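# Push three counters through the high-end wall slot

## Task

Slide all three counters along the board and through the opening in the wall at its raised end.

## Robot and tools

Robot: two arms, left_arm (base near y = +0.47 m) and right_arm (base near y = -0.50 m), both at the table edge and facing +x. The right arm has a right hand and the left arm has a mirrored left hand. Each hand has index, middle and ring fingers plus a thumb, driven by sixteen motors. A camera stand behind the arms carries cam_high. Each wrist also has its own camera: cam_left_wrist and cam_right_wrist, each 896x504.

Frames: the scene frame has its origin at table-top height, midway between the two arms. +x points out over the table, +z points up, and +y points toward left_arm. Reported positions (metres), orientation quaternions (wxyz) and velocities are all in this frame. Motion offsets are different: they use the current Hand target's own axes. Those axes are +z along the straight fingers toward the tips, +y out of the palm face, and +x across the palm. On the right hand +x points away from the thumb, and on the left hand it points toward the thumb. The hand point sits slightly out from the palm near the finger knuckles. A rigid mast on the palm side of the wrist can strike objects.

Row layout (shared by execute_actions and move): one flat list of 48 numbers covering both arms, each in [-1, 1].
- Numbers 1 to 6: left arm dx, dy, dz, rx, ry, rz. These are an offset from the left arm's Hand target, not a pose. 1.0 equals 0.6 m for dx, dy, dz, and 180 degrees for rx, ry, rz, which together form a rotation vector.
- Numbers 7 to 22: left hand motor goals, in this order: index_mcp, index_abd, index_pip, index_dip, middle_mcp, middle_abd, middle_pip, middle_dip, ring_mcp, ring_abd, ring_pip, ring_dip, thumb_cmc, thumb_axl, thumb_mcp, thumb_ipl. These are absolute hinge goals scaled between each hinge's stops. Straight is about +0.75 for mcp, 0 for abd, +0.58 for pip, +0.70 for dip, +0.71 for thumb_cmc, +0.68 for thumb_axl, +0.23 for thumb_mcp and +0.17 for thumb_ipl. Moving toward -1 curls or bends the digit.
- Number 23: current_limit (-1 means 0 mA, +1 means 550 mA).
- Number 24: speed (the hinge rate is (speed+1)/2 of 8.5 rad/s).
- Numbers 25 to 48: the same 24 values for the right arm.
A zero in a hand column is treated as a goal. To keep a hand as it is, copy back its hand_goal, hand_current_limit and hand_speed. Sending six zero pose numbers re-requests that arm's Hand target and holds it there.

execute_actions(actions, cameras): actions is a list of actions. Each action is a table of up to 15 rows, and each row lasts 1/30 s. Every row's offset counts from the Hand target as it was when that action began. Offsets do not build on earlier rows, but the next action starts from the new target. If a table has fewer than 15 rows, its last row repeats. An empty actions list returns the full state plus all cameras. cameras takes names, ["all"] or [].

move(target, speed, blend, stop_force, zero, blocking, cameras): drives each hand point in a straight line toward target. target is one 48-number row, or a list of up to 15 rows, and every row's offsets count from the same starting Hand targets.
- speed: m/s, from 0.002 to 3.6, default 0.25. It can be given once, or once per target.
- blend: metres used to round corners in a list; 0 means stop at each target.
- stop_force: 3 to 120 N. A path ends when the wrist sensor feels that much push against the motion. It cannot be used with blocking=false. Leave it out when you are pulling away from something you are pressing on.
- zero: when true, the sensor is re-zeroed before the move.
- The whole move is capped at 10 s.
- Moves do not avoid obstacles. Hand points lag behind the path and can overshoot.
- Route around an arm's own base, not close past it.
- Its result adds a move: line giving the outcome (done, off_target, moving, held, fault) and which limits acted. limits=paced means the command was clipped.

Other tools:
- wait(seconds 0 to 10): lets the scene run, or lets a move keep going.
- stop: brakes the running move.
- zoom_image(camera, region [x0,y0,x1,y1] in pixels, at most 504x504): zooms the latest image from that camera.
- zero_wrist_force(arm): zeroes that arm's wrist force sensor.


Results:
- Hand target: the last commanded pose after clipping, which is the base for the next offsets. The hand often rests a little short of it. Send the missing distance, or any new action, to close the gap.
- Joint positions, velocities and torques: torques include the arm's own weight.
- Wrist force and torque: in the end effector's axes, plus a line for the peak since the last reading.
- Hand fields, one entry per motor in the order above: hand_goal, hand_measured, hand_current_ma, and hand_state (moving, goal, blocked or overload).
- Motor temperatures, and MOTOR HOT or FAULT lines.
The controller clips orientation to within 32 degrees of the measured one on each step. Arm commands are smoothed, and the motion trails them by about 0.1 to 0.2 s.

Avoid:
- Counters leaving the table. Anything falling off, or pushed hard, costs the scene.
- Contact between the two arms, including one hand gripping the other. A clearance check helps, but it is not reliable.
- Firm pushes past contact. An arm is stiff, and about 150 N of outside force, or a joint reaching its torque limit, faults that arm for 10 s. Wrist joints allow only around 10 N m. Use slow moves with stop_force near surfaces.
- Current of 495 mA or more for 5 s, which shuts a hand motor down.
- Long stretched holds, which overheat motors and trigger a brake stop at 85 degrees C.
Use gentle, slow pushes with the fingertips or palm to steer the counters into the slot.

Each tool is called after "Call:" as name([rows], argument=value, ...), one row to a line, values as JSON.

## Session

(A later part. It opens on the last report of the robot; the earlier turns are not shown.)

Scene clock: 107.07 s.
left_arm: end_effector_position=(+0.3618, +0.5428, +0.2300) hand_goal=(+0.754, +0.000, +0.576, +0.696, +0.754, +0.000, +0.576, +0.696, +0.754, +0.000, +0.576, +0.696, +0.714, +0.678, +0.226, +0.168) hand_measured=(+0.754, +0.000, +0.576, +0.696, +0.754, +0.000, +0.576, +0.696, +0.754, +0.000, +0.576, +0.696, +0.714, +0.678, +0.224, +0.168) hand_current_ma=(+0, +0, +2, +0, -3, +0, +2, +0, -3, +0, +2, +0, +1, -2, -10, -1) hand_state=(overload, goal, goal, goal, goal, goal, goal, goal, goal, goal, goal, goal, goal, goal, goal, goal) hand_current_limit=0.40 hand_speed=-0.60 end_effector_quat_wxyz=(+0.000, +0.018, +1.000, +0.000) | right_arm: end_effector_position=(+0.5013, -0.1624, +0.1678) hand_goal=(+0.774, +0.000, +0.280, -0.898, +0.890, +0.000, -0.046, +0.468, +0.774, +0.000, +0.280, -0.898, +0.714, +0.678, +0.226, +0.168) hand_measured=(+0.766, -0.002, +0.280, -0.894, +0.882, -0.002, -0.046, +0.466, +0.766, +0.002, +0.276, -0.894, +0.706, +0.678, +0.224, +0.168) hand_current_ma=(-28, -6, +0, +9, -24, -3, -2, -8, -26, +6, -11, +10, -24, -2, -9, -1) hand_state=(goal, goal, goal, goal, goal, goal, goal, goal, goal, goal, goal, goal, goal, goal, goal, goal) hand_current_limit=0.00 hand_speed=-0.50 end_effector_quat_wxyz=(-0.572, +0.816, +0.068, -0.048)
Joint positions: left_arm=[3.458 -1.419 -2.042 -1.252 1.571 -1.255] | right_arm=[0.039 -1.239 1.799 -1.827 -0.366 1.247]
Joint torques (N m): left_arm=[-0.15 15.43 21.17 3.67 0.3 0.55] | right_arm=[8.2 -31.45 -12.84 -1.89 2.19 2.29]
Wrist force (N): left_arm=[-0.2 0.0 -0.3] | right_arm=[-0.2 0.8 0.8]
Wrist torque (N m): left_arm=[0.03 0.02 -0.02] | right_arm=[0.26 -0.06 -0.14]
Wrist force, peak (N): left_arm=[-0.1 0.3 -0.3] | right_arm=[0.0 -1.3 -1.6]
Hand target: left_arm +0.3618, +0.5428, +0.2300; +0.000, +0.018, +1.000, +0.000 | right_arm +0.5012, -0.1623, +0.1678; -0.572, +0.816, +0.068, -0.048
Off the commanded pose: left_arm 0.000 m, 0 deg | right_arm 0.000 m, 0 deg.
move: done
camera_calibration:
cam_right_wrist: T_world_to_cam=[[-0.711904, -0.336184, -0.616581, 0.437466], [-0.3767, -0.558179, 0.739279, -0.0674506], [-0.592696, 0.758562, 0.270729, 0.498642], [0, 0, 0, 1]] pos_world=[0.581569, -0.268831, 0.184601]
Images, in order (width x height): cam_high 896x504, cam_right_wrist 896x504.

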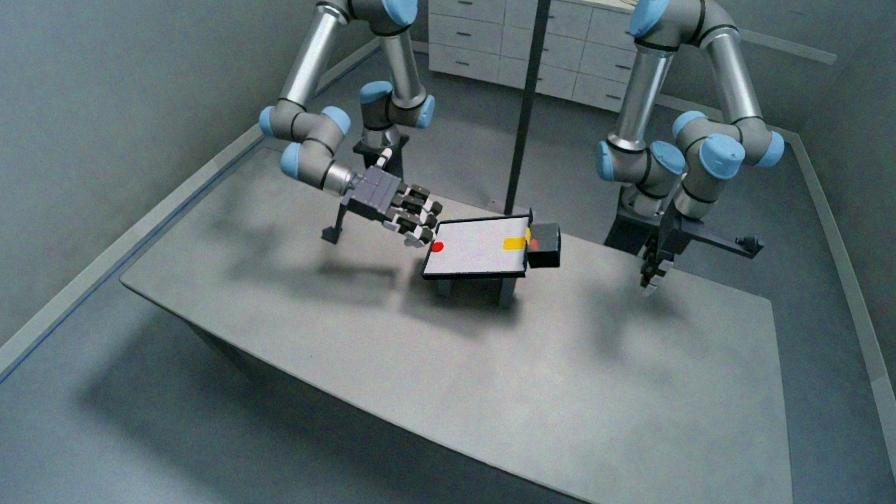

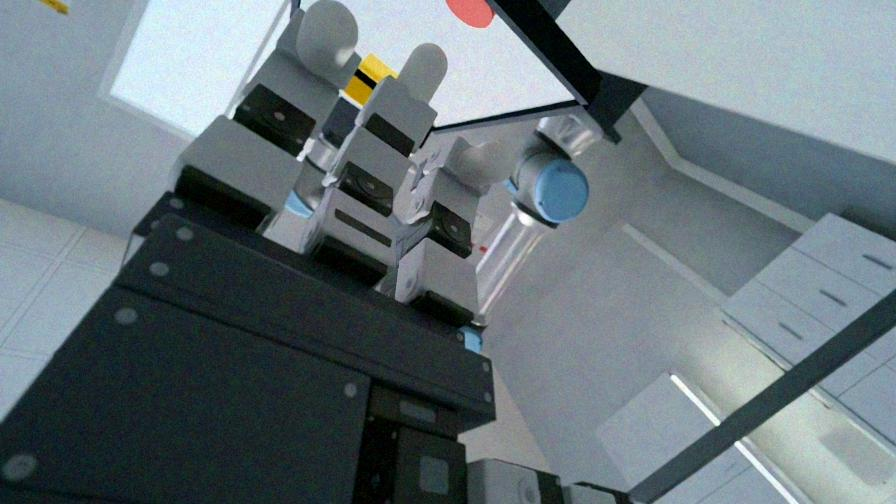

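Call:
move([
  [0,0,0,0,0,0,0.754,0,0.576,0.696,0.754,0,0.576,0.696,0.754,0,0.576,0.696,0.714,0.678,0.226,0.168,0.4,-0.6, -0.0008,0.0173,-0.0038,0,0,0,0.774,-0.263,0.279,0.265,0.342,0,-0.883,-0.609,0.774,0.263,0.279,0.265,0.714,0.678,0.226,0.168,0.0,-0.5],
  [0,0,0,0,0,0,0.754,0,0.576,0.696,0.754,0,0.576,0.696,0.754,0,0.576,0.696,0.714,0.678,0.226,0.168,0.4,-0.6, -0.0008,0.0428,0.0177,0,0,0,0.774,-0.263,0.279,0.265,0.342,0,-0.883,-0.609,0.774,0.263,0.279,0.265,0.714,0.678,0.226,0.168,0.0,-0.5],
], speed=[0.06, 0.04])

Call:
move(target=[0,0,0,0,0,0,0.754,0,0.576,0.696,0.754,0,0.576,0.696,0.754,0,0.576,0.696,0.714,0.678,0.226,0.168,0.4,-0.6, 0,0.0102,0.0086,0,0,0,0.774,-0.263,0.279,0.265,0.342,0,-0.883,-0.609,0.774,0.263,0.279,0.265,0.714,0.678,0.226,0.168,0.0,-0.5], speed=0.012, stop_force=3)

Call:
move(target=[0,0,0,0,0,0,0.754,0,0.576,0.696,0.754,0,0.576,0.696,0.754,0,0.576,0.696,0.714,0.678,0.226,0.168,0.4,-0.6, 0,-0.0006,-0.0005,0,0,0,0.774,-0.342,0.279,0.265,0.342,0,-0.883,-0.609,0.774,0.342,0.279,0.265,0.714,0.678,0.226,0.168,0.0,-0.85], speed=0.02, cameras=["cam_high", "cam_right_wrist"])

Call:
zoom_image(camera="cam_high", region=[400, 200, 500, 280])

Call:
zoom_image(camera="cam_right_wrist", region=[260, 0, 640, 240])

Scene clock: 110.03 s.
left_arm: end_effector_position=(+0.3618, +0.5428, +0.2300) hand_goal=(+0.754, +0.000, +0.576, +0.696, +0.754, +0.000, +0.576, +0.696, +0.754, +0.000, +0.576, +0.696, +0.714, +0.678, +0.226, +0.168) hand_measured=(+0.754, +0.000, +0.576, +0.696, +0.754, +0.000, +0.576, +0.696, +0.754, +0.000, +0.576, +0.696, +0.714, +0.678, +0.224, +0.168) hand_current_ma=(+0, +0, +2, +0, -3, +0, +2, +0, -3, +0, +2, +0, +1, -2, -10, -1) hand_state=(overload, goal, goal, goal, goal, goal, goal, goal, goal, goal, goal, goal, goal, goal, goal, goal) hand_current_limit=0.40 hand_speed=-0.60 end_effector_quat_wxyz=(+0.000, +0.018, +1.000, +0.000) | right_arm: end_effector_position=(+0.5004, -0.1611, +0.1399) hand_goal=(+0.774, -0.262, +0.280, +0.266, +0.342, +0.000, -0.882, -0.608, +0.774, +0.264, +0.280, +0.266, +0.714, +0.678, +0.226, +0.168) hand_measured=(+0.766, -0.258, +0.280, +0.264, +0.340, -0.002, -0.876, -0.604, +0.766, +0.260, +0.276, +0.262, +0.706, +0.678, +0.224, +0.168) hand_current_ma=(-28, +9, +0, -8, -5, -3, +18, +10, -26, -9, -11, -9, -24, -2, -9, -1) hand_state=(goal, goal, goal, goal, goal, goal, goal, goal, goal, goal, goal, goal, goal, goal, goal, goal) hand_current_limit=0.00 hand_speed=-0.50 end_effector_quat_wxyz=(-0.572, +0.816, +0.068, -0.048)
Joint positions: left_arm=[3.458 -1.419 -2.042 -1.252 1.571 -1.255] | right_arm=[0.042 -1.202 1.832 -1.903 -0.366 1.253]
Joint torques (N m): left_arm=[-0.54 15.73 21.34 3.96 0.43 0.53] | right_arm=[-4.81 -48.66 -22.76 -0.19 2.83 -1.77]
Wrist force (N): left_arm=[-0.2 0.2 -0.2] | right_arm=[-0.1 0.9 0.9]
Wrist torque (N m): left_arm=[0.06 0.02 -0.02] | right_arm=[0.31 -0.08 -0.15]
Wrist force, peak (N): left_arm=[-0.4 0.4 -0.3] | right_arm=[-0.2 1.3 1.1]
Hand target: left_arm +0.3618, +0.5428, +0.2300; +0.000, +0.018, +1.000, +0.000 | right_arm +0.5005, -0.1612, +0.1400; -0.572, +0.816, +0.068, -0.048
Off the commanded pose: left_arm 0.000 m, 0 deg | right_arm 0.000 m, 0 deg.
move: done

Scene clock: 111.67 s.
left_arm: end_effector_position=(+0.3618, +0.5428, +0.2300) hand_goal=(+0.754, +0.000, +0.576, +0.696, +0.754, +0.000, +0.576, +0.696, +0.754, +0.000, +0.576, +0.696, +0.714, +0.678, +0.226, +0.168) hand_measured=(+0.754, +0.000, +0.576, +0.696, +0.754, +0.000, +0.576, +0.696, +0.754, +0.000, +0.576, +0.696, +0.714, +0.678, +0.224, +0.168) hand_current_ma=(+0, +0, +2, +0, -3, +0, +2, +0, -3, +0, +2, +0, +1, -2, -10, -1) hand_state=(overload, goal, goal, goal, goal, goal, goal, goal, goal, goal, goal, goal, goal, goal, goal, goal) hand_current_limit=0.40 hand_speed=-0.60 end_effector_quat_wxyz=(+0.000, +0.018, +1.000, +0.000) | right_arm: end_effector_position=(+0.5002, -0.1591, +0.1343) hand_goal=(+0.774, -0.262, +0.280, +0.266, +0.342, +0.000, -0.882, -0.608, +0.774, +0.264, +0.280, +0.266, +0.714, +0.678, +0.226, +0.168) hand_measured=(+0.776, -0.260, +0.280, +0.264, +0.340, -0.002, -0.876, -0.604, +0.774, +0.262, +0.278, +0.264, +0.706, +0.678, +0.224, +0.168) hand_current_ma=(+3, +2, -1, -4, -5, -3, +18, +10, +2, -5, -3, -8, -24, -2, -9, -1) hand_state=(goal, goal, goal, goal, goal, goal, goal, goal, goal, goal, goal, goal, goal, goal, goal, goal) hand_current_limit=0.00 hand_speed=-0.50 end_effector_quat_wxyz=(-0.572, +0.816, +0.068, -0.048)
Joint positions: left_arm=[3.458 -1.419 -2.042 -1.252 1.571 -1.255] | right_arm=[0.045 -1.192 1.839 -1.928 -0.365 1.262]
Joint torques (N m): left_arm=[-0.63 15.47 21.69 3.74 0.25 0.53] | right_arm=[-5.81 -49.25 -23.85 -3.06 -1.15 -1.62]
Wrist force (N): left_arm=[-0.1 0.0 -0.2] | right_arm=[-0.2 -0.2 0.5]
Wrist torque (N m): left_arm=[0.01 0.01 -0.01] | right_arm=[0.40 -0.03 -0.11]
Wrist force, peak (N): left_arm=[0.0 0.2 -0.5] | right_arm=[-0.3 -3.3 -4.5]
Hand target: left_arm +0.3618, +0.5428, +0.2300; +0.000, +0.018, +1.000, +0.000 | right_arm +0.5002, -0.1591, +0.1343; -0.572, +0.816, +0.068, -0.048 (not the last commanded pose)
Off the commanded pose: left_arm 0.000 m, 0 deg | right_arm 0.002 m, 0 deg.
move: contact (right_arm)

Scene clock: 112.37 s.
left_arm: end_effector_position=(+0.3618, +0.5428, +0.2300) hand_goal=(+0.754, +0.000, +0.576, +0.696, +0.754, +0.000, +0.576, +0.696, +0.754, +0.000, +0.576, +0.696, +0.714, +0.678, +0.226, +0.168) hand_measured=(+0.754, +0.000, +0.576, +0.696, +0.754, +0.000, +0.576, +0.696, +0.754, +0.000, +0.576, +0.696, +0.714, +0.678, +0.224, +0.168) hand_current_ma=(+0, +0, +2, +0, -3, +0, +2, +0, -3, +0, +2, +0, +1, -2, -10, -1) hand_state=(overload, goal, goal, goal, goal, goal, goal, goal, goal, goal, goal, goal, goal, goal, goal, goal) hand_current_limit=0.40 hand_speed=-0.60 end_effector_quat_wxyz=(+0.000, +0.018, +1.000, +0.000) | right_arm: end_effector_position=(+0.5002, -0.1593, +0.1348) hand_goal=(+0.774, -0.342, +0.280, +0.266, +0.342, +0.000, -0.882, -0.608, +0.774, +0.342, +0.280, +0.266, +0.714, +0.678, +0.226, +0.168) hand_measured=(+0.776, -0.314, +0.282, +0.266, +0.340, -0.002, -0.876, -0.604, +0.774, +0.316, +0.280, +0.266, +0.706, +0.678, +0.224, +0.168) hand_current_ma=(+3, +91, +4, +0, -5, -3, +18, +10, +2, -82, +2, -1, -24, -2, -9, -1) hand_state=(goal, blocked, goal, goal, goal, goal, goal, goal, goal, blocked, goal, goal, goal, goal, goal, goal) hand_current_limit=0.00 hand_speed=-0.85 end_effector_quat_wxyz=(-0.572, +0.816, +0.068, -0.048)
Joint positions: left_arm=[3.458 -1.419 -2.042 -1.252 1.571 -1.255] | right_arm=[0.045 -1.193 1.838 -1.926 -0.365 1.261]
Joint torques (N m): left_arm=[-0.88 15.88 22.02 3.83 0.3 0.51] | right_arm=[-5.19 -47.85 -23.39 -0.69 -1.23 -1.74]
Wrist force (N): left_arm=[-0.3 0.1 -0.2] | right_arm=[-0.2 0.0 0.9]
Wrist torque (N m): left_arm=[0.03 0.04 -0.03] | right_arm=[0.37 -0.07 -0.08]
Wrist force, peak (N): left_arm=[-0.3 0.3 0.0] | right_arm=[-0.2 -0.1 1.4]
Hand target: left_arm +0.3618, +0.5428, +0.2300; +0.000, +0.018, +1.000, +0.000 | right_arm +0.5002, -0.1593, +0.1348; -0.572, +0.816, +0.068, -0.048
Off the commanded pose: left_arm 0.000 m, 0 deg | right_arm 0.000 m, 0 deg.
move: done
camera_calibration:
cam_right_wrist: T_world_to_cam=[[-0.712061, -0.336173, -0.616406, 0.417385], [-0.376406, -0.558328, 0.739316, -0.0418809], [-0.592695, 0.758458, 0.271026, 0.504527], [0, 0, 0, 1]] pos_world=[0.58047, -0.265732, 0.151502]
Images, in order (width x height): cam_high 896x504, cam_right_wrist 896x504.

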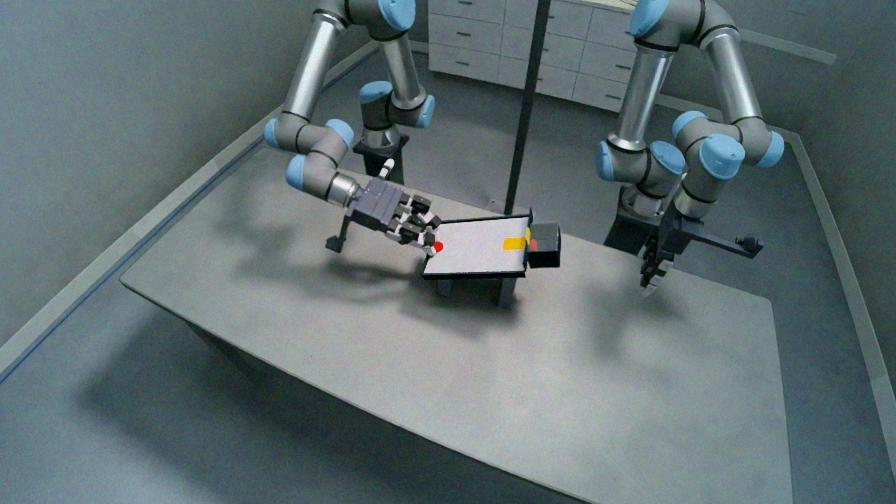

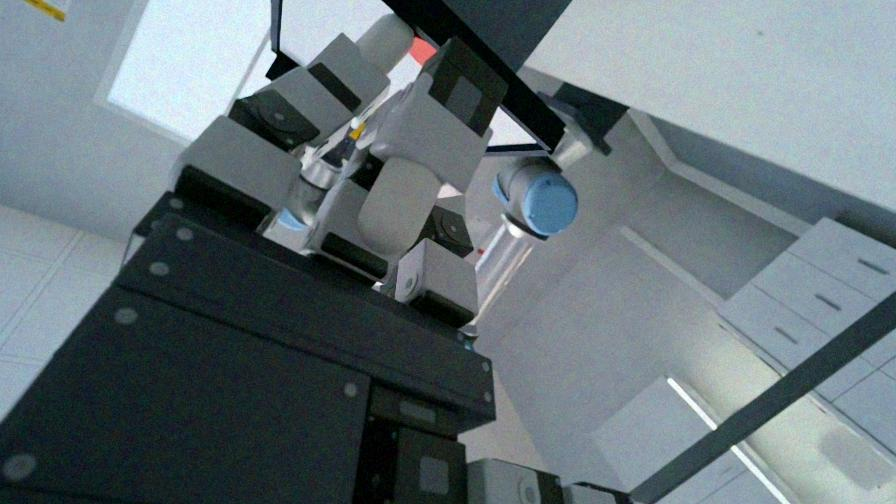

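Scaled by 5.040.

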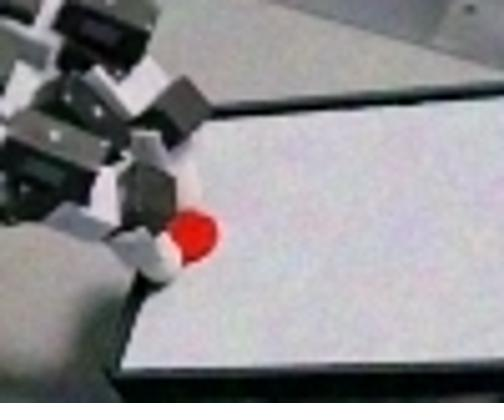

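Scaled by 1.326.

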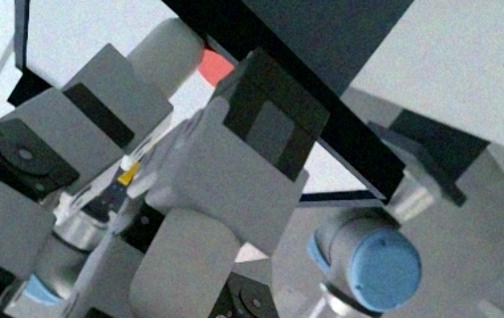

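Call:
move(target=[0,0,0,0,0,0,0.754,0,0.576,0.696,0.754,0,0.576,0.696,0.754,0,0.576,0.696,0.714,0.678,0.226,0.168,0.4,-0.6, 0,-0.2197,0.2617,0,0,0,0.774,-0.342,0.279,0.265,0.342,0,-0.883,-0.609,0.774,0.342,0.279,0.265,0.714,0.678,0.226,0.168,0.0,-0.85], speed=0.12)

Call:
move(target=[0,0,0,0,0,0,0.754,0,0.576,0.696,0.754,0,0.576,0.696,0.754,0,0.576,0.696,0.714,0.678,0.226,0.168,0.4,-0.6, 0,-0.0171,0.0204,0,0,0,0.774,-0.342,0.279,0.265,0.342,0,-0.883,-0.609,0.774,0.342,0.279,0.265,0.714,0.678,0.226,0.168,0.0,-0.85], speed=0.012, stop_force=3)

Call:
move(target=[0,0,0,0,0,0,0.754,0,0.576,0.696,0.754,0,0.576,0.696,0.754,0,0.576,0.696,0.714,0.678,0.226,0.168,0.4,-0.6, 0,0.0004,-0.0018,0,0,0,0.774,-0.37,0.279,0.265,0.342,0,-0.883,-0.609,0.774,0.37,0.279,0.265,0.714,0.678,0.226,0.168,0.0,-0.85], speed=0.02)

Call:
move(target=[0,0,0,0,0,0,0.754,0,0.576,0.696,0.754,0,0.576,0.696,0.754,0,0.576,0.696,0.714,0.678,0.226,0.168,0.4,-0.6, 0.0183,0,0,0,0,0,0.774,-0.37,0.279,0.265,0.342,0,-0.883,-0.609,0.774,0.37,0.279,0.265,0.714,0.678,0.226,0.168,0.0,-0.85], speed=0.01, stop_force=3, cameras=["cam_high", "cam_right_wrist"])

Call:
zoom_image(camera="cam_right_wrist", region=[220, 0, 540, 260])

Call:
zoom_image(camera="cam_high", region=[480, 200, 580, 280])

Scene clock: 115.80 s.
left_arm: end_effector_position=(+0.3618, +0.5428, +0.2300) hand_goal=(+0.754, +0.000, +0.576, +0.696, +0.754, +0.000, +0.576, +0.696, +0.754, +0.000, +0.576, +0.696, +0.714, +0.678, +0.226, +0.168) hand_measured=(+0.754, +0.000, +0.576, +0.696, +0.754, +0.000, +0.576, +0.696, +0.754, +0.000, +0.576, +0.696, +0.714, +0.678, +0.224, +0.168) hand_current_ma=(+0, +0, +2, +0, -3, +0, +2, +0, -3, +0, +2, +0, +1, -2, -10, -1) hand_state=(overload, goal, goal, goal, goal, goal, goal, goal, goal, goal, goal, goal, goal, goal, goal, goal) hand_current_limit=0.40 hand_speed=-0.60 end_effector_quat_wxyz=(+0.000, +0.018, +1.000, +0.000) | right_arm: end_effector_position=(+0.4682, +0.0306, +0.2048) hand_goal=(+0.774, -0.342, +0.280, +0.266, +0.342, +0.000, -0.882, -0.608, +0.774, +0.342, +0.280, +0.266, +0.714, +0.678, +0.226, +0.168) hand_measured=(+0.776, -0.316, +0.278, +0.264, +0.340, -0.002, -0.876, -0.604, +0.774, +0.318, +0.280, +0.264, +0.706, +0.678, +0.224, +0.168) hand_current_ma=(+4, +80, -4, -6, -6, -3, +18, +10, +2, -72, -2, -4, -24, -2, -9, -1) hand_state=(goal, blocked, goal, goal, goal, goal, goal, goal, goal, blocked, goal, goal, goal, goal, goal, goal) hand_current_limit=0.00 hand_speed=-0.85 end_effector_quat_wxyz=(-0.572, +0.816, +0.068, -0.048)
Joint positions: left_arm=[3.458 -1.419 -2.042 -1.252 1.571 -1.255] | right_arm=[0.371 -1.055 1.651 -2.7 -0.409 2.144]
Joint torques (N m): left_arm=[-0.63 15.85 21.2 3.9 0.15 0.49] | right_arm=[0.74 -53.56 -24.84 -1.63 3.68 1.31]
Wrist force (N): left_arm=[-0.1 0.0 -0.2] | right_arm=[0.1 -0.6 0.1]
Wrist torque (N m): left_arm=[0.02 0.01 -0.01] | right_arm=[0.40 -0.03 -0.08]
Wrist force, peak (N): left_arm=[-0.3 0.3 -0.2] | right_arm=[-0.6 -1.8 -1.7]
Hand target: left_arm +0.3618, +0.5428, +0.2300; +0.000, +0.018, +1.000, +0.000 | right_arm +0.4682, +0.0306, +0.2050; -0.572, +0.816, +0.068, -0.048
Off the commanded pose: left_arm 0.000 m, 0 deg | right_arm 0.000 m, 0 deg.
move: done

Scene clock: 117.93 s.
left_arm: end_effector_position=(+0.3618, +0.5428, +0.2300) hand_goal=(+0.754, +0.000, +0.576, +0.696, +0.754, +0.000, +0.576, +0.696, +0.754, +0.000, +0.576, +0.696, +0.714, +0.678, +0.226, +0.168) hand_measured=(+0.754, +0.000, +0.576, +0.696, +0.754, +0.000, +0.576, +0.696, +0.754, +0.000, +0.576, +0.696, +0.714, +0.678, +0.224, +0.168) hand_current_ma=(+0, +0, +2, +0, -3, +0, +2, +0, -3, +0, +2, +0, +1, -2, -10, -1) hand_state=(overload, goal, goal, goal, goal, goal, goal, goal, goal, goal, goal, goal, goal, goal, goal, goal) hand_current_limit=0.40 hand_speed=-0.60 end_effector_quat_wxyz=(+0.000, +0.018, +1.000, +0.000) | right_arm: end_effector_position=(+0.4662, +0.0427, +0.2094) hand_goal=(+0.774, -0.342, +0.280, +0.266, +0.342, +0.000, -0.882, -0.608, +0.774, +0.342, +0.280, +0.266, +0.714, +0.678, +0.226, +0.168) hand_measured=(+0.772, -0.318, +0.274, +0.262, +0.340, -0.002, -0.876, -0.604, +0.770, +0.320, +0.272, +0.262, +0.706, +0.678, +0.224, +0.168) hand_current_ma=(-5, +72, -21, -12, -6, -3, +18, +10, -10, -66, -22, -12, -24, -2, -9, -1) hand_state=(goal, blocked, goal, goal, goal, goal, goal, goal, goal, blocked, goal, goal, goal, goal, goal, goal) hand_current_limit=0.00 hand_speed=-0.85 end_effector_quat_wxyz=(-0.572, +0.816, +0.068, -0.048)
Joint positions: left_arm=[3.458 -1.419 -2.042 -1.252 1.571 -1.255] | right_arm=[0.39 -1.043 1.626 -2.725 -0.419 2.184]
Joint torques (N m): left_arm=[-0.14 14.68 21.29 3.92 0.36 0.51] | right_arm=[-4.36 -53.92 -11.23 -0.46 3.78 0.77]
Wrist force (N): left_arm=[0.0 0.1 -0.2] | right_arm=[0.1 -1.2 -3.1]
Wrist torque (N m): left_arm=[0.02 0.00 0.00] | right_arm=[0.57 0.06 -0.09]
Wrist force, peak (N): left_arm=[-0.4 0.2 -0.3] | right_arm=[0.1 -2.0 -6.1]
Hand target: left_arm +0.3618, +0.5428, +0.2300; +0.000, +0.018, +1.000, +0.000 | right_arm +0.4662, +0.0427, +0.2094; -0.572, +0.816, +0.068, -0.048 (not the last commanded pose)
Off the commanded pose: left_arm 0.000 m, 0 deg | right_arm 0.003 m, 0 deg.
move: contact (right_arm)

Scene clock: 118.63 s.
left_arm: end_effector_position=(+0.3618, +0.5428, +0.2300) hand_goal=(+0.754, +0.000, +0.576, +0.696, +0.754, +0.000, +0.576, +0.696, +0.754, +0.000, +0.576, +0.696, +0.714, +0.678, +0.226, +0.168) hand_measured=(+0.754, +0.000, +0.576, +0.696, +0.754, +0.000, +0.576, +0.696, +0.754, +0.000, +0.576, +0.696, +0.714, +0.678, +0.224, +0.168) hand_current_ma=(+0, +0, +2, +0, -3, +0, +2, +0, -3, +0, +2, +0, +1, -2, -10, -1) hand_state=(overload, goal, goal, goal, goal, goal, goal, goal, goal, goal, goal, goal, goal, goal, goal, goal) hand_current_limit=0.40 hand_speed=-0.60 end_effector_quat_wxyz=(+0.000, +0.018, +1.000, +0.000) | right_arm: end_effector_position=(+0.4664, +0.0416, +0.2096) hand_goal=(+0.774, -0.370, +0.280, +0.266, +0.342, +0.000, -0.882, -0.608, +0.774, +0.370, +0.280, +0.266, +0.714, +0.678, +0.226, +0.168) hand_measured=(+0.772, -0.330, +0.274, +0.262, +0.340, -0.002, -0.876, -0.604, +0.772, +0.332, +0.274, +0.262, +0.706, +0.678, +0.224, +0.168) hand_current_ma=(-4, +128, -18, -12, -6, -3, +18, +10, -8, -125, -21, -12, -24, -2, -9, -1) hand_state=(goal, blocked, goal, goal, goal, goal, goal, goal, goal, blocked, goal, goal, goal, goal, goal, goal) hand_current_limit=0.00 hand_speed=-0.85 end_effector_quat_wxyz=(-0.572, +0.816, +0.068, -0.048)
Joint positions: left_arm=[3.458 -1.419 -2.042 -1.252 1.571 -1.255] | right_arm=[0.388 -1.045 1.628 -2.722 -0.418 2.181]
Joint torques (N m): left_arm=[-0.99 15.85 21.18 3.84 0.22 0.56] | right_arm=[-3 -52.11 -13.93 -1.26 3.32 -1.06]
Wrist force (N): left_arm=[0.0 0.0 -0.2] | right_arm=[0.0 -0.9 -0.3]
Wrist torque (N m): left_arm=[0.01 -0.01 0.00] | right_arm=[0.41 -0.04 -0.09]
Wrist force, peak (N): left_arm=[0.0 0.0 -0.5] | right_arm=[0.0 -1.2 -3.1]
Hand target: left_arm +0.3618, +0.5428, +0.2300; +0.000, +0.018, +1.000, +0.000 | right_arm +0.4664, +0.0417, +0.2096; -0.572, +0.816, +0.068, -0.048
Off the commanded pose: left_arm 0.000 m, 0 deg | right_arm 0.000 m, 0 deg.
move: done

Scene clock: 120.37 s.
left_arm: end_effector_position=(+0.3618, +0.5428, +0.2300) hand_goal=(+0.754, +0.000, +0.576, +0.696, +0.754, +0.000, +0.576, +0.696, +0.754, +0.000, +0.576, +0.696, +0.714, +0.678, +0.226, +0.168) hand_measured=(+0.754, +0.000, +0.576, +0.696, +0.754, +0.000, +0.576, +0.696, +0.754, +0.000, +0.576, +0.696, +0.714, +0.678, +0.224, +0.168) hand_current_ma=(+0, +0, +2, +0, -3, +0, +2, +0, -3, +0, +2, +0, +1, -2, -10, -1) hand_state=(overload, goal, goal, goal, goal, goal, goal, goal, goal, goal, goal, goal, goal, goal, goal, goal) hand_current_limit=0.40 hand_speed=-0.60 end_effector_quat_wxyz=(+0.000, +0.018, +1.000, +0.000) | right_arm: end_effector_position=(+0.4732, +0.0428, +0.2096) hand_goal=(+0.774, -0.370, +0.280, +0.266, +0.342, +0.000, -0.882, -0.608, +0.774, +0.370, +0.280, +0.266, +0.714, +0.678, +0.226, +0.168) hand_measured=(+0.774, -0.330, +0.268, +0.256, +0.340, -0.002, -0.876, -0.604, +0.772, +0.350, +0.276, +0.262, +0.706, +0.678, +0.224, +0.168) hand_current_ma=(+1, +129, -36, -31, -6, -3, +18, +10, -6, -63, -12, -12, -24, -2, -9, -1) hand_state=(goal, blocked, goal, goal, goal, goal, goal, goal, goal, blocked, goal, goal, goal, goal, goal, goal) hand_current_limit=0.00 hand_speed=-0.85 end_effector_quat_wxyz=(-0.572, +0.816, +0.068, -0.048)
Joint positions: left_arm=[3.458 -1.419 -2.042 -1.252 1.571 -1.255] | right_arm=[0.386 -1.033 1.607 -2.708 -0.416 2.176]
Joint torques (N m): left_arm=[-0.55 15.29 22.31 4 0.37 0.39] | right_arm=[5.87 -55.81 -13.87 -3.33 -1.7 2.11]
Wrist force (N): left_arm=[-0.3 0.1 -0.2] | right_arm=[-1.3 -1.3 -1.8]
Wrist torque (N m): left_arm=[0.03 0.03 -0.03] | right_arm=[0.48 -0.15 -0.15]
Wrist force, peak (N): left_arm=[-0.1 0.2 -0.4] | right_arm=[-3.3 -1.3 -2.0]
Hand target: left_arm +0.3618, +0.5428, +0.2300; +0.000, +0.018, +1.000, +0.000 | right_arm +0.4732, +0.0428, +0.2096; -0.572, +0.816, +0.068, -0.048 (not the last commanded pose)
Off the commanded pose: left_arm 0.000 m, 0 deg | right_arm 0.004 m, 0 deg.
move: contact (right_arm)
camera_calibration:
cam_right_wrist: T_world_to_cam=[[-0.712049, -0.336154, -0.616431, 0.512278], [-0.37643, -0.558339, 0.739295, 0.00554818], [-0.592694, 0.758458, 0.271026, 0.315026], [0, 0, 0, 1]] pos_world=[0.55357, -0.0636321, 0.226302]
Images, in order (width x height): cam_high 896x504, cam_right_wrist 896x504.

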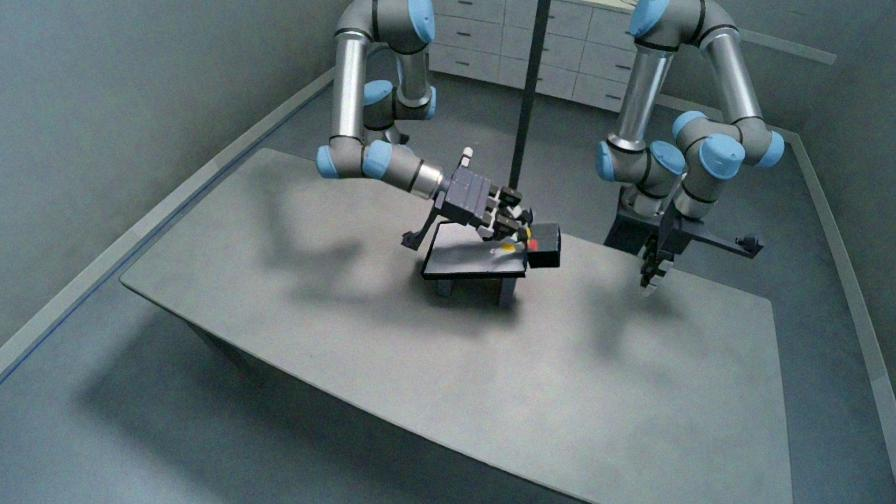

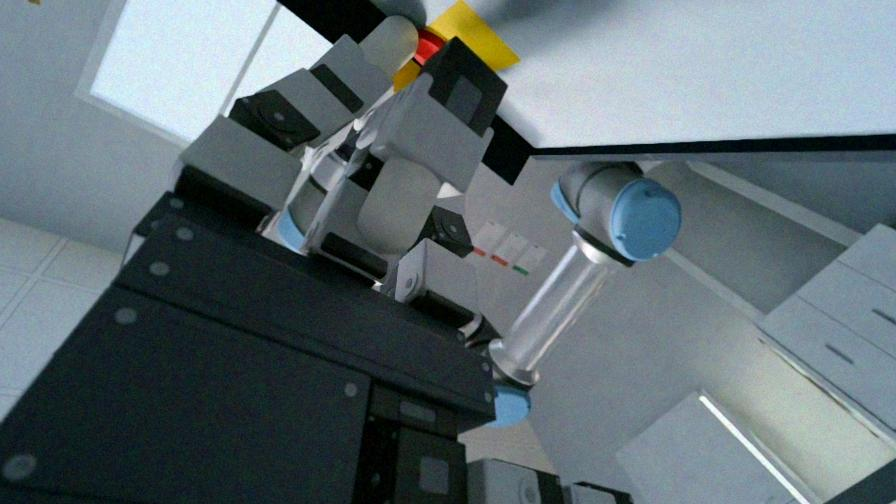

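Scaled by 1.575.

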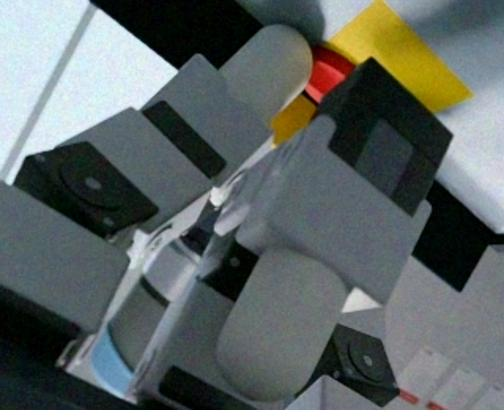

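Scaled by 5.040.

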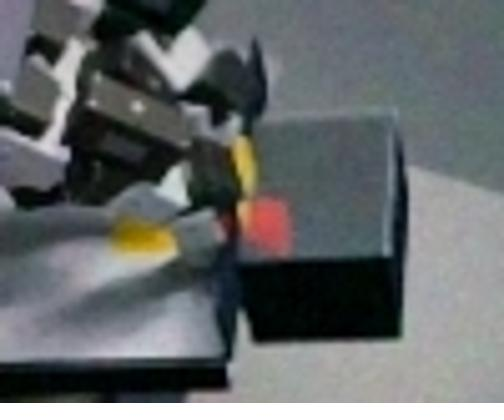

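Same state. Continue with the full push sequence.

Call:
move([
  [0,0,0,0,0,0,0.754,0,0.576,0.696,0.754,0,0.576,0.696,0.754,0,0.576,0.696,0.714,0.678,0.226,0.168,0.4,-0.6, 0,0,0,0,0,0,0.774,-0.37,0.279,0.265,0.342,0,-0.883,-0.609,0.774,0.1,0.279,-0.899,0.714,0.678,0.226,0.168,0.0,-0.7],
  [0,0,0,0,0,0,0.754,0,0.576,0.696,0.754,0,0.576,0.696,0.754,0,0.576,0.696,0.714,0.678,0.226,0.168,0.4,-0.6, 0,0,0,0,0,0,0.774,-0.37,0.279,0.265,0.904,-0.122,-0.451,0.852,0.774,0.1,0.279,-0.899,0.714,0.678,0.226,0.168,0.0,-0.75],
], speed=0.02)

Call:
move([
  [0,0,0,0,0,0,0.754,0,0.576,0.696,0.754,0,0.576,0.696,0.754,0,0.576,0.696,0.714,0.678,0.226,0.168,0.4,-0.6, 0,0,0,0,0,0,0.774,-0.37,0.279,0.265,0.911,-0.115,-0.343,0.739,0.774,0.1,0.279,-0.899,0.714,0.678,0.226,0.168,0.0,-0.9],
  [0,0,0,0,0,0,0.754,0,0.576,0.696,0.754,0,0.576,0.696,0.754,0,0.576,0.696,0.714,0.678,0.226,0.168,0.4,-0.6, -0.004,0,0,0,0,0,0.774,-0.345,0.279,0.265,0.908,-0.11,-0.212,0.612,0.774,0.1,0.279,-0.899,0.714,0.678,0.226,0.168,0.0,-0.9],
  [0,0,0,0,0,0,0.754,0,0.576,0.696,0.754,0,0.576,0.696,0.754,0,0.576,0.696,0.714,0.678,0.226,0.168,0.4,-0.6, -0.0167,0,0,0,0,0,0.774,-0.3,0.279,0.265,0.908,-0.11,-0.212,0.612,0.774,0.1,0.279,-0.899,0.714,0.678,0.226,0.168,0.0,-0.9],
  [0,0,0,0,0,0,0.754,0,0.576,0.696,0.754,0,0.576,0.696,0.754,0,0.576,0.696,0.714,0.678,0.226,0.168,0.4,-0.6, -0.0167,0,0,0,0,0,0.774,-0.3,0.279,0.265,0.89,-0.11,-0.047,0.467,0.774,0.1,0.279,-0.899,0.714,0.678,0.226,0.168,0.0,-0.9],
], speed=0.012, cameras=["cam_high", "cam_right_wrist"])

Call:
zoom_image(camera="cam_right_wrist", region=[220, 0, 540, 260])

Call:
zoom_image(camera="cam_high", region=[480, 200, 580, 280])

Scene clock: 125.03 s.
left_arm: end_effector_position=(+0.3618, +0.5428, +0.2300) hand_goal=(+0.754, +0.000, +0.576, +0.696, +0.754, +0.000, +0.576, +0.696, +0.754, +0.000, +0.576, +0.696, +0.714, +0.678, +0.226, +0.168) hand_measured=(+0.754, +0.000, +0.576, +0.696, +0.754, +0.000, +0.576, +0.696, +0.754, +0.000, +0.576, +0.696, +0.714, +0.678, +0.224, +0.168) hand_current_ma=(+0, +0, +2, +0, -3, +0, +2, +0, -3, +0, +2, +0, +1, -2, -10, -1) hand_state=(overload, goal, goal, goal, goal, goal, goal, goal, goal, goal, goal, goal, goal, goal, goal, goal) hand_current_limit=0.40 hand_speed=-0.60 end_effector_quat_wxyz=(+0.000, +0.018, +1.000, +0.000) | right_arm: end_effector_position=(+0.4732, +0.0428, +0.2096) hand_goal=(+0.774, -0.370, +0.280, +0.266, +0.904, -0.122, -0.450, +0.852, +0.774, +0.100, +0.280, -0.898, +0.714, +0.678, +0.226, +0.168) hand_measured=(+0.774, -0.330, +0.268, +0.256, +0.884, -0.118, -0.452, +0.848, +0.768, +0.102, +0.276, -0.894, +0.706, +0.678, +0.224, +0.168) hand_current_ma=(+1, +129, -36, -31, -77, +8, -7, -9, -22, +7, -11, +11, -24, -2, -9, -1) hand_state=(goal, blocked, goal, goal, blocked, goal, goal, goal, goal, goal, goal, goal, goal, goal, goal, goal) hand_current_limit=0.00 hand_speed=-0.75 end_effector_quat_wxyz=(-0.572, +0.816, +0.068, -0.048)
Joint positions: left_arm=[3.458 -1.419 -2.042 -1.252 1.571 -1.255] | right_arm=[0.386 -1.033 1.607 -2.708 -0.416 2.176]
Joint torques (N m): left_arm=[-0.45 15.36 21.82 3.93 0.32 0.55] | right_arm=[5.52 -52.99 -22.84 -3.55 -1.61 0.28]
Wrist force (N): left_arm=[-0.2 0.0 -0.2] | right_arm=[-2.7 -0.6 -1.3]
Wrist torque (N m): left_arm=[0.02 0.03 -0.02] | right_arm=[0.43 -0.29 -0.17]
Wrist force, peak (N): left_arm=[-0.2 0.4 -0.3] | right_arm=[-2.8 -0.7 -1.4]
Hand target: left_arm +0.3618, +0.5428, +0.2300; +0.000, +0.018, +1.000, +0.000 | right_arm +0.4732, +0.0428, +0.2096; -0.572, +0.816, +0.068, -0.048
Off the commanded pose: left_arm 0.000 m, 0 deg | right_arm 0.000 m, 0 deg.
move: done

Scene clock: 129.00 s.
left_arm: end_effector_position=(+0.3618, +0.5428, +0.2300) hand_goal=(+0.754, +0.000, +0.576, +0.696, +0.754, +0.000, +0.576, +0.696, +0.754, +0.000, +0.576, +0.696, +0.714, +0.678, +0.226, +0.168) hand_measured=(+0.754, +0.000, +0.576, +0.696, +0.754, +0.000, +0.576, +0.696, +0.754, +0.000, +0.576, +0.696, +0.714, +0.678, +0.224, +0.168) hand_current_ma=(+0, +0, +2, +0, -3, +0, +2, +0, -3, +0, +2, +0, +1, -2, -10, -1) hand_state=(overload, goal, goal, goal, goal, goal, goal, goal, goal, goal, goal, goal, goal, goal, goal, goal) hand_current_limit=0.40 hand_speed=-0.60 end_effector_quat_wxyz=(+0.000, +0.018, +1.000, +0.000) | right_arm: end_effector_position=(+0.4633, +0.0412, +0.2096) hand_goal=(+0.774, -0.300, +0.280, +0.266, +0.890, -0.110, -0.046, +0.468, +0.774, +0.100, +0.280, -0.898, +0.714, +0.678, +0.226, +0.168) hand_measured=(+0.768, -0.298, +0.278, +0.264, +0.880, -0.114, -0.054, +0.470, +0.768, +0.102, +0.276, -0.894, +0.706, +0.678, +0.224, +0.168) hand_current_ma=(-23, +3, -3, -4, -31, -12, -22, +7, -22, +7, -11, +10, -24, -2, -9, -1) hand_state=(goal, goal, goal, goal, goal, goal, goal, goal, goal, goal, goal, goal, goal, goal, goal, goal) hand_current_limit=0.00 hand_speed=-0.90 end_effector_quat_wxyz=(-0.572, +0.816, +0.068, -0.048)
Joint positions: left_arm=[3.458 -1.419 -2.042 -1.252 1.571 -1.255] | right_arm=[0.389 -1.05 1.637 -2.728 -0.418 2.183]
Joint torques (N m): left_arm=[-0.41 15.42 21.11 3.95 0.37 0.52] | right_arm=[-2.56 -35.89 -26.03 -0.92 1.49 -1.51]
Wrist force (N): left_arm=[0.0 0.0 -0.2] | right_arm=[-0.3 0.7 0.7]
Wrist torque (N m): left_arm=[0.02 0.00 0.00] | right_arm=[0.25 -0.05 -0.17]
Wrist force, peak (N): left_arm=[-0.1 0.0 -0.5] | right_arm=[-2.3 -0.6 -2.0]
Hand target: left_arm +0.3618, +0.5428, +0.2300; +0.000, +0.018, +1.000, +0.000 | right_arm +0.4633, +0.0412, +0.2096; -0.572, +0.816, +0.068, -0.048
Off the commanded pose: left_arm 0.000 m, 0 deg | right_arm 0.000 m, 0 deg.
move: done
camera_calibration:
cam_right_wrist: T_world_to_cam=[[-0.712061, -0.336173, -0.616406, 0.504691], [-0.376406, -0.558328, 0.739316, 0.000911181], [-0.592695, 0.758458, 0.271026, 0.310372], [0, 0, 0, 1]] pos_world=[0.54367, -0.065232, 0.226302]
Images, in order (width x height): cam_high 896x504, cam_right_wrist 896x504.

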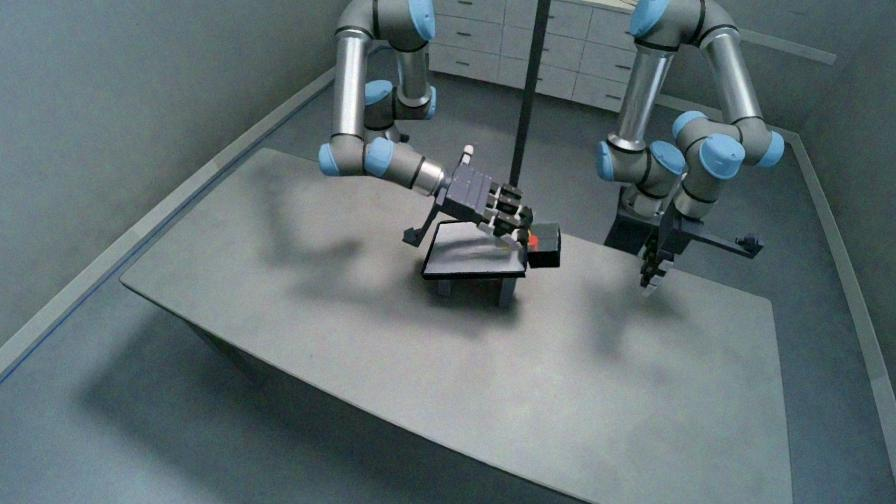

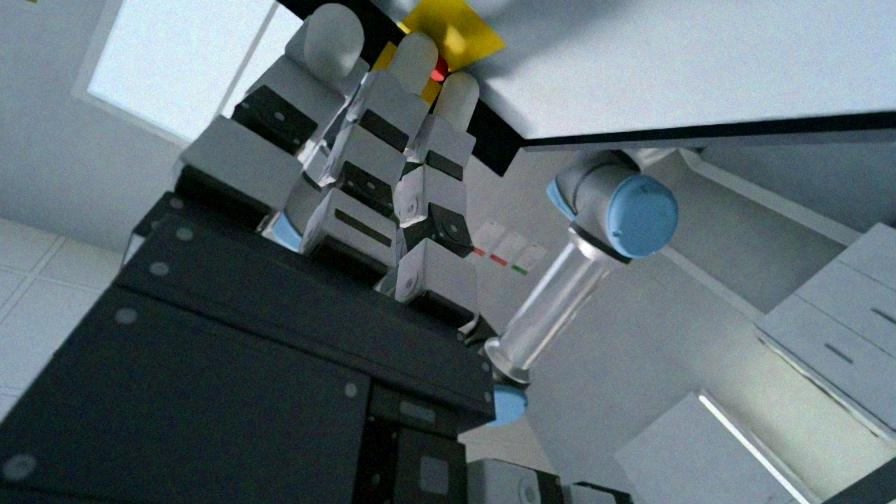

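Scaled by 1.575.

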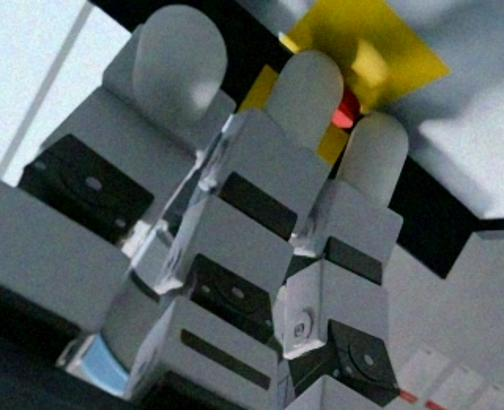

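Scaled by 5.040.

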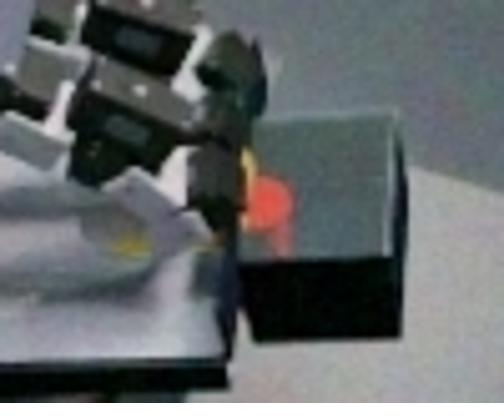

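Call:
move([
  [0,0,0,0,0,0,0.754,0,0.576,0.696,0.754,0,0.576,0.696,0.754,0,0.576,0.696,0.714,0.678,0.226,0.168,0.4,-0.6, -0.009,0,0,0,0,0,0.774,-0.27,0.279,0.265,0.89,-0.11,-0.047,0.467,0.774,0.1,0.279,-0.899,0.714,0.678,0.226,0.168,0.0,-0.9],
  [0,0,0,0,0,0,0.754,0,0.576,0.696,0.754,0,0.576,0.696,0.754,0,0.576,0.696,0.714,0.678,0.226,0.168,0.4,-0.6, -0.009,0,0,0,0,0,0.774,-0.27,0.279,0.265,0.867,-0.1,0.079,0.367,0.774,0.1,0.279,-0.899,0.714,0.678,0.226,0.168,0.0,-0.9],
], speed=0.012, cameras=["cam_high", "cam_right_wrist"])

Call:
zoom_image(camera="cam_right_wrist", region=[220, 0, 540, 260])

Call:
zoom_image(camera="cam_high", region=[480, 200, 580, 280])

Scene clock: 131.13 s.
left_arm: end_effector_position=(+0.3618, +0.5428, +0.2300) hand_goal=(+0.754, +0.000, +0.576, +0.696, +0.754, +0.000, +0.576, +0.696, +0.754, +0.000, +0.576, +0.696, +0.714, +0.678, +0.226, +0.168) hand_measured=(+0.754, +0.000, +0.576, +0.696, +0.754, +0.000, +0.576, +0.696, +0.754, +0.000, +0.576, +0.696, +0.714, +0.678, +0.224, +0.168) hand_current_ma=(+0, +0, +2, +0, -3, +0, +2, +0, -3, +0, +2, +0, +1, -2, -10, -1) hand_state=(overload, goal, goal, goal, goal, goal, goal, goal, goal, goal, goal, goal, goal, goal, goal, goal) hand_current_limit=0.40 hand_speed=-0.60 end_effector_quat_wxyz=(+0.000, +0.018, +1.000, +0.000) | right_arm: end_effector_position=(+0.4580, +0.0403, +0.2096) hand_goal=(+0.774, -0.270, +0.280, +0.266, +0.868, -0.100, +0.080, +0.368, +0.774, +0.100, +0.280, -0.898, +0.714, +0.678, +0.226, +0.168) hand_measured=(+0.766, -0.272, +0.278, +0.264, +0.860, -0.104, +0.074, +0.370, +0.768, +0.102, +0.276, -0.894, +0.706, +0.678, +0.224, +0.168) hand_current_ma=(-24, -6, -3, -4, -26, -7, -18, +8, -22, +7, -11, +10, -24, -2, -9, -1) hand_state=(goal, goal, goal, goal, goal, goal, goal, goal, goal, goal, goal, goal, goal, goal, goal, goal) hand_current_limit=0.00 hand_speed=-0.90 end_effector_quat_wxyz=(-0.572, +0.816, +0.068, -0.048)
Joint positions: left_arm=[3.458 -1.419 -2.042 -1.252 1.571 -1.255] | right_arm=[0.391 -1.059 1.652 -2.739 -0.419 2.188]
Joint torques (N m): left_arm=[-0.3 15.67 21.5 4.07 0.42 0.66] | right_arm=[-1.28 -35.93 -25.04 -0.53 -0.03 -1.22]
Wrist force (N): left_arm=[0.0 0.2 -0.2] | right_arm=[-0.2 0.7 0.8]
Wrist torque (N m): left_arm=[0.05 0.00 -0.01] | right_arm=[0.24 -0.07 -0.16]
Wrist force, peak (N): left_arm=[-0.3 0.1 -0.4] | right_arm=[-0.1 0.9 1.1]
Hand target: left_arm +0.3618, +0.5428, +0.2300; +0.000, +0.018, +1.000, +0.000 | right_arm +0.4580, +0.0403, +0.2096; -0.572, +0.816, +0.068, -0.048
Off the commanded pose: left_arm 0.000 m, 0 deg | right_arm 0.000 m, 0 deg.
move: done
camera_calibration:
cam_right_wrist: T_world_to_cam=[[-0.712061, -0.336173, -0.616406, 0.500543], [-0.376406, -0.558328, 0.739316, -0.00162391], [-0.592695, 0.758458, 0.271026, 0.307854], [0, 0, 0, 1]] pos_world=[0.53827, -0.066132, 0.226302]
Images, in order (width x height): cam_high 896x504, cam_right_wrist 896x504.

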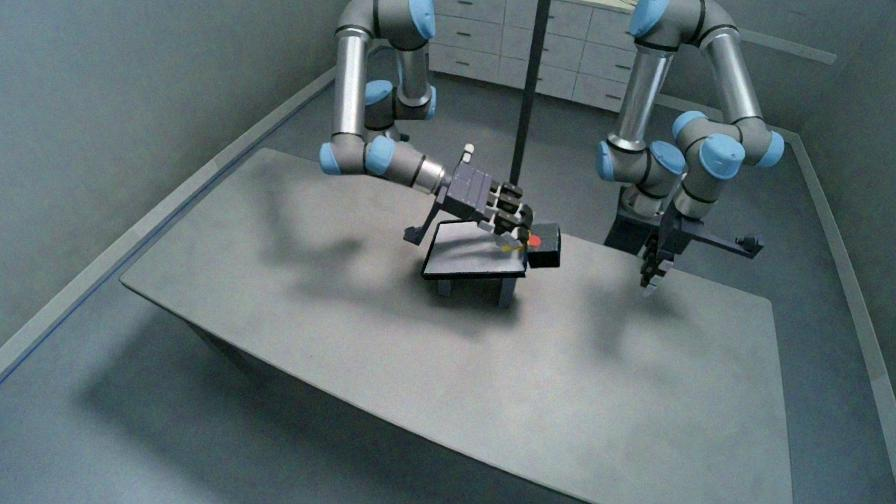

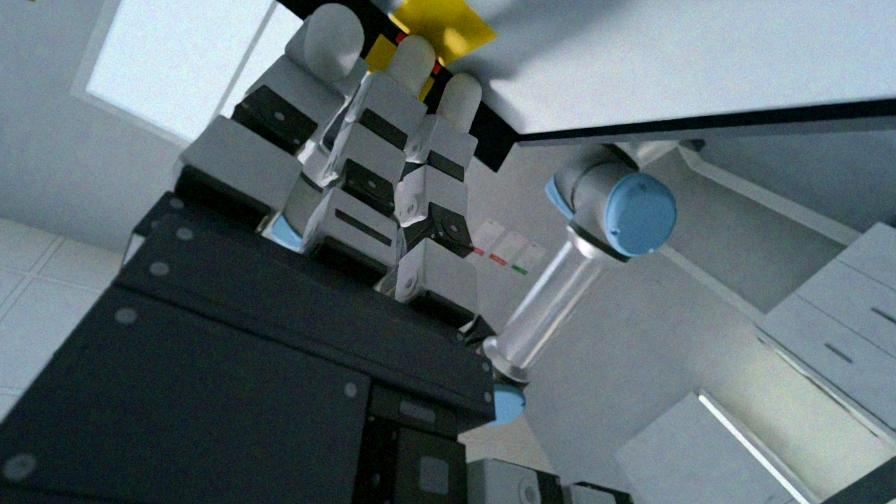

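Scaled by 1.575.

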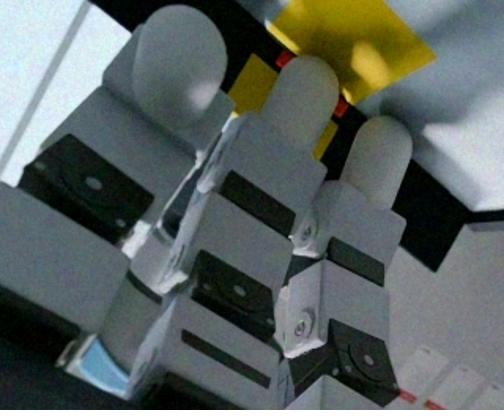

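Scaled by 5.040.

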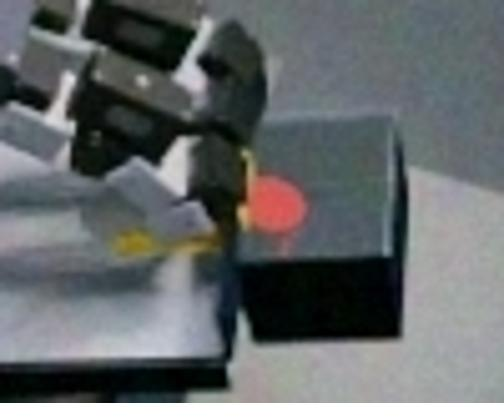

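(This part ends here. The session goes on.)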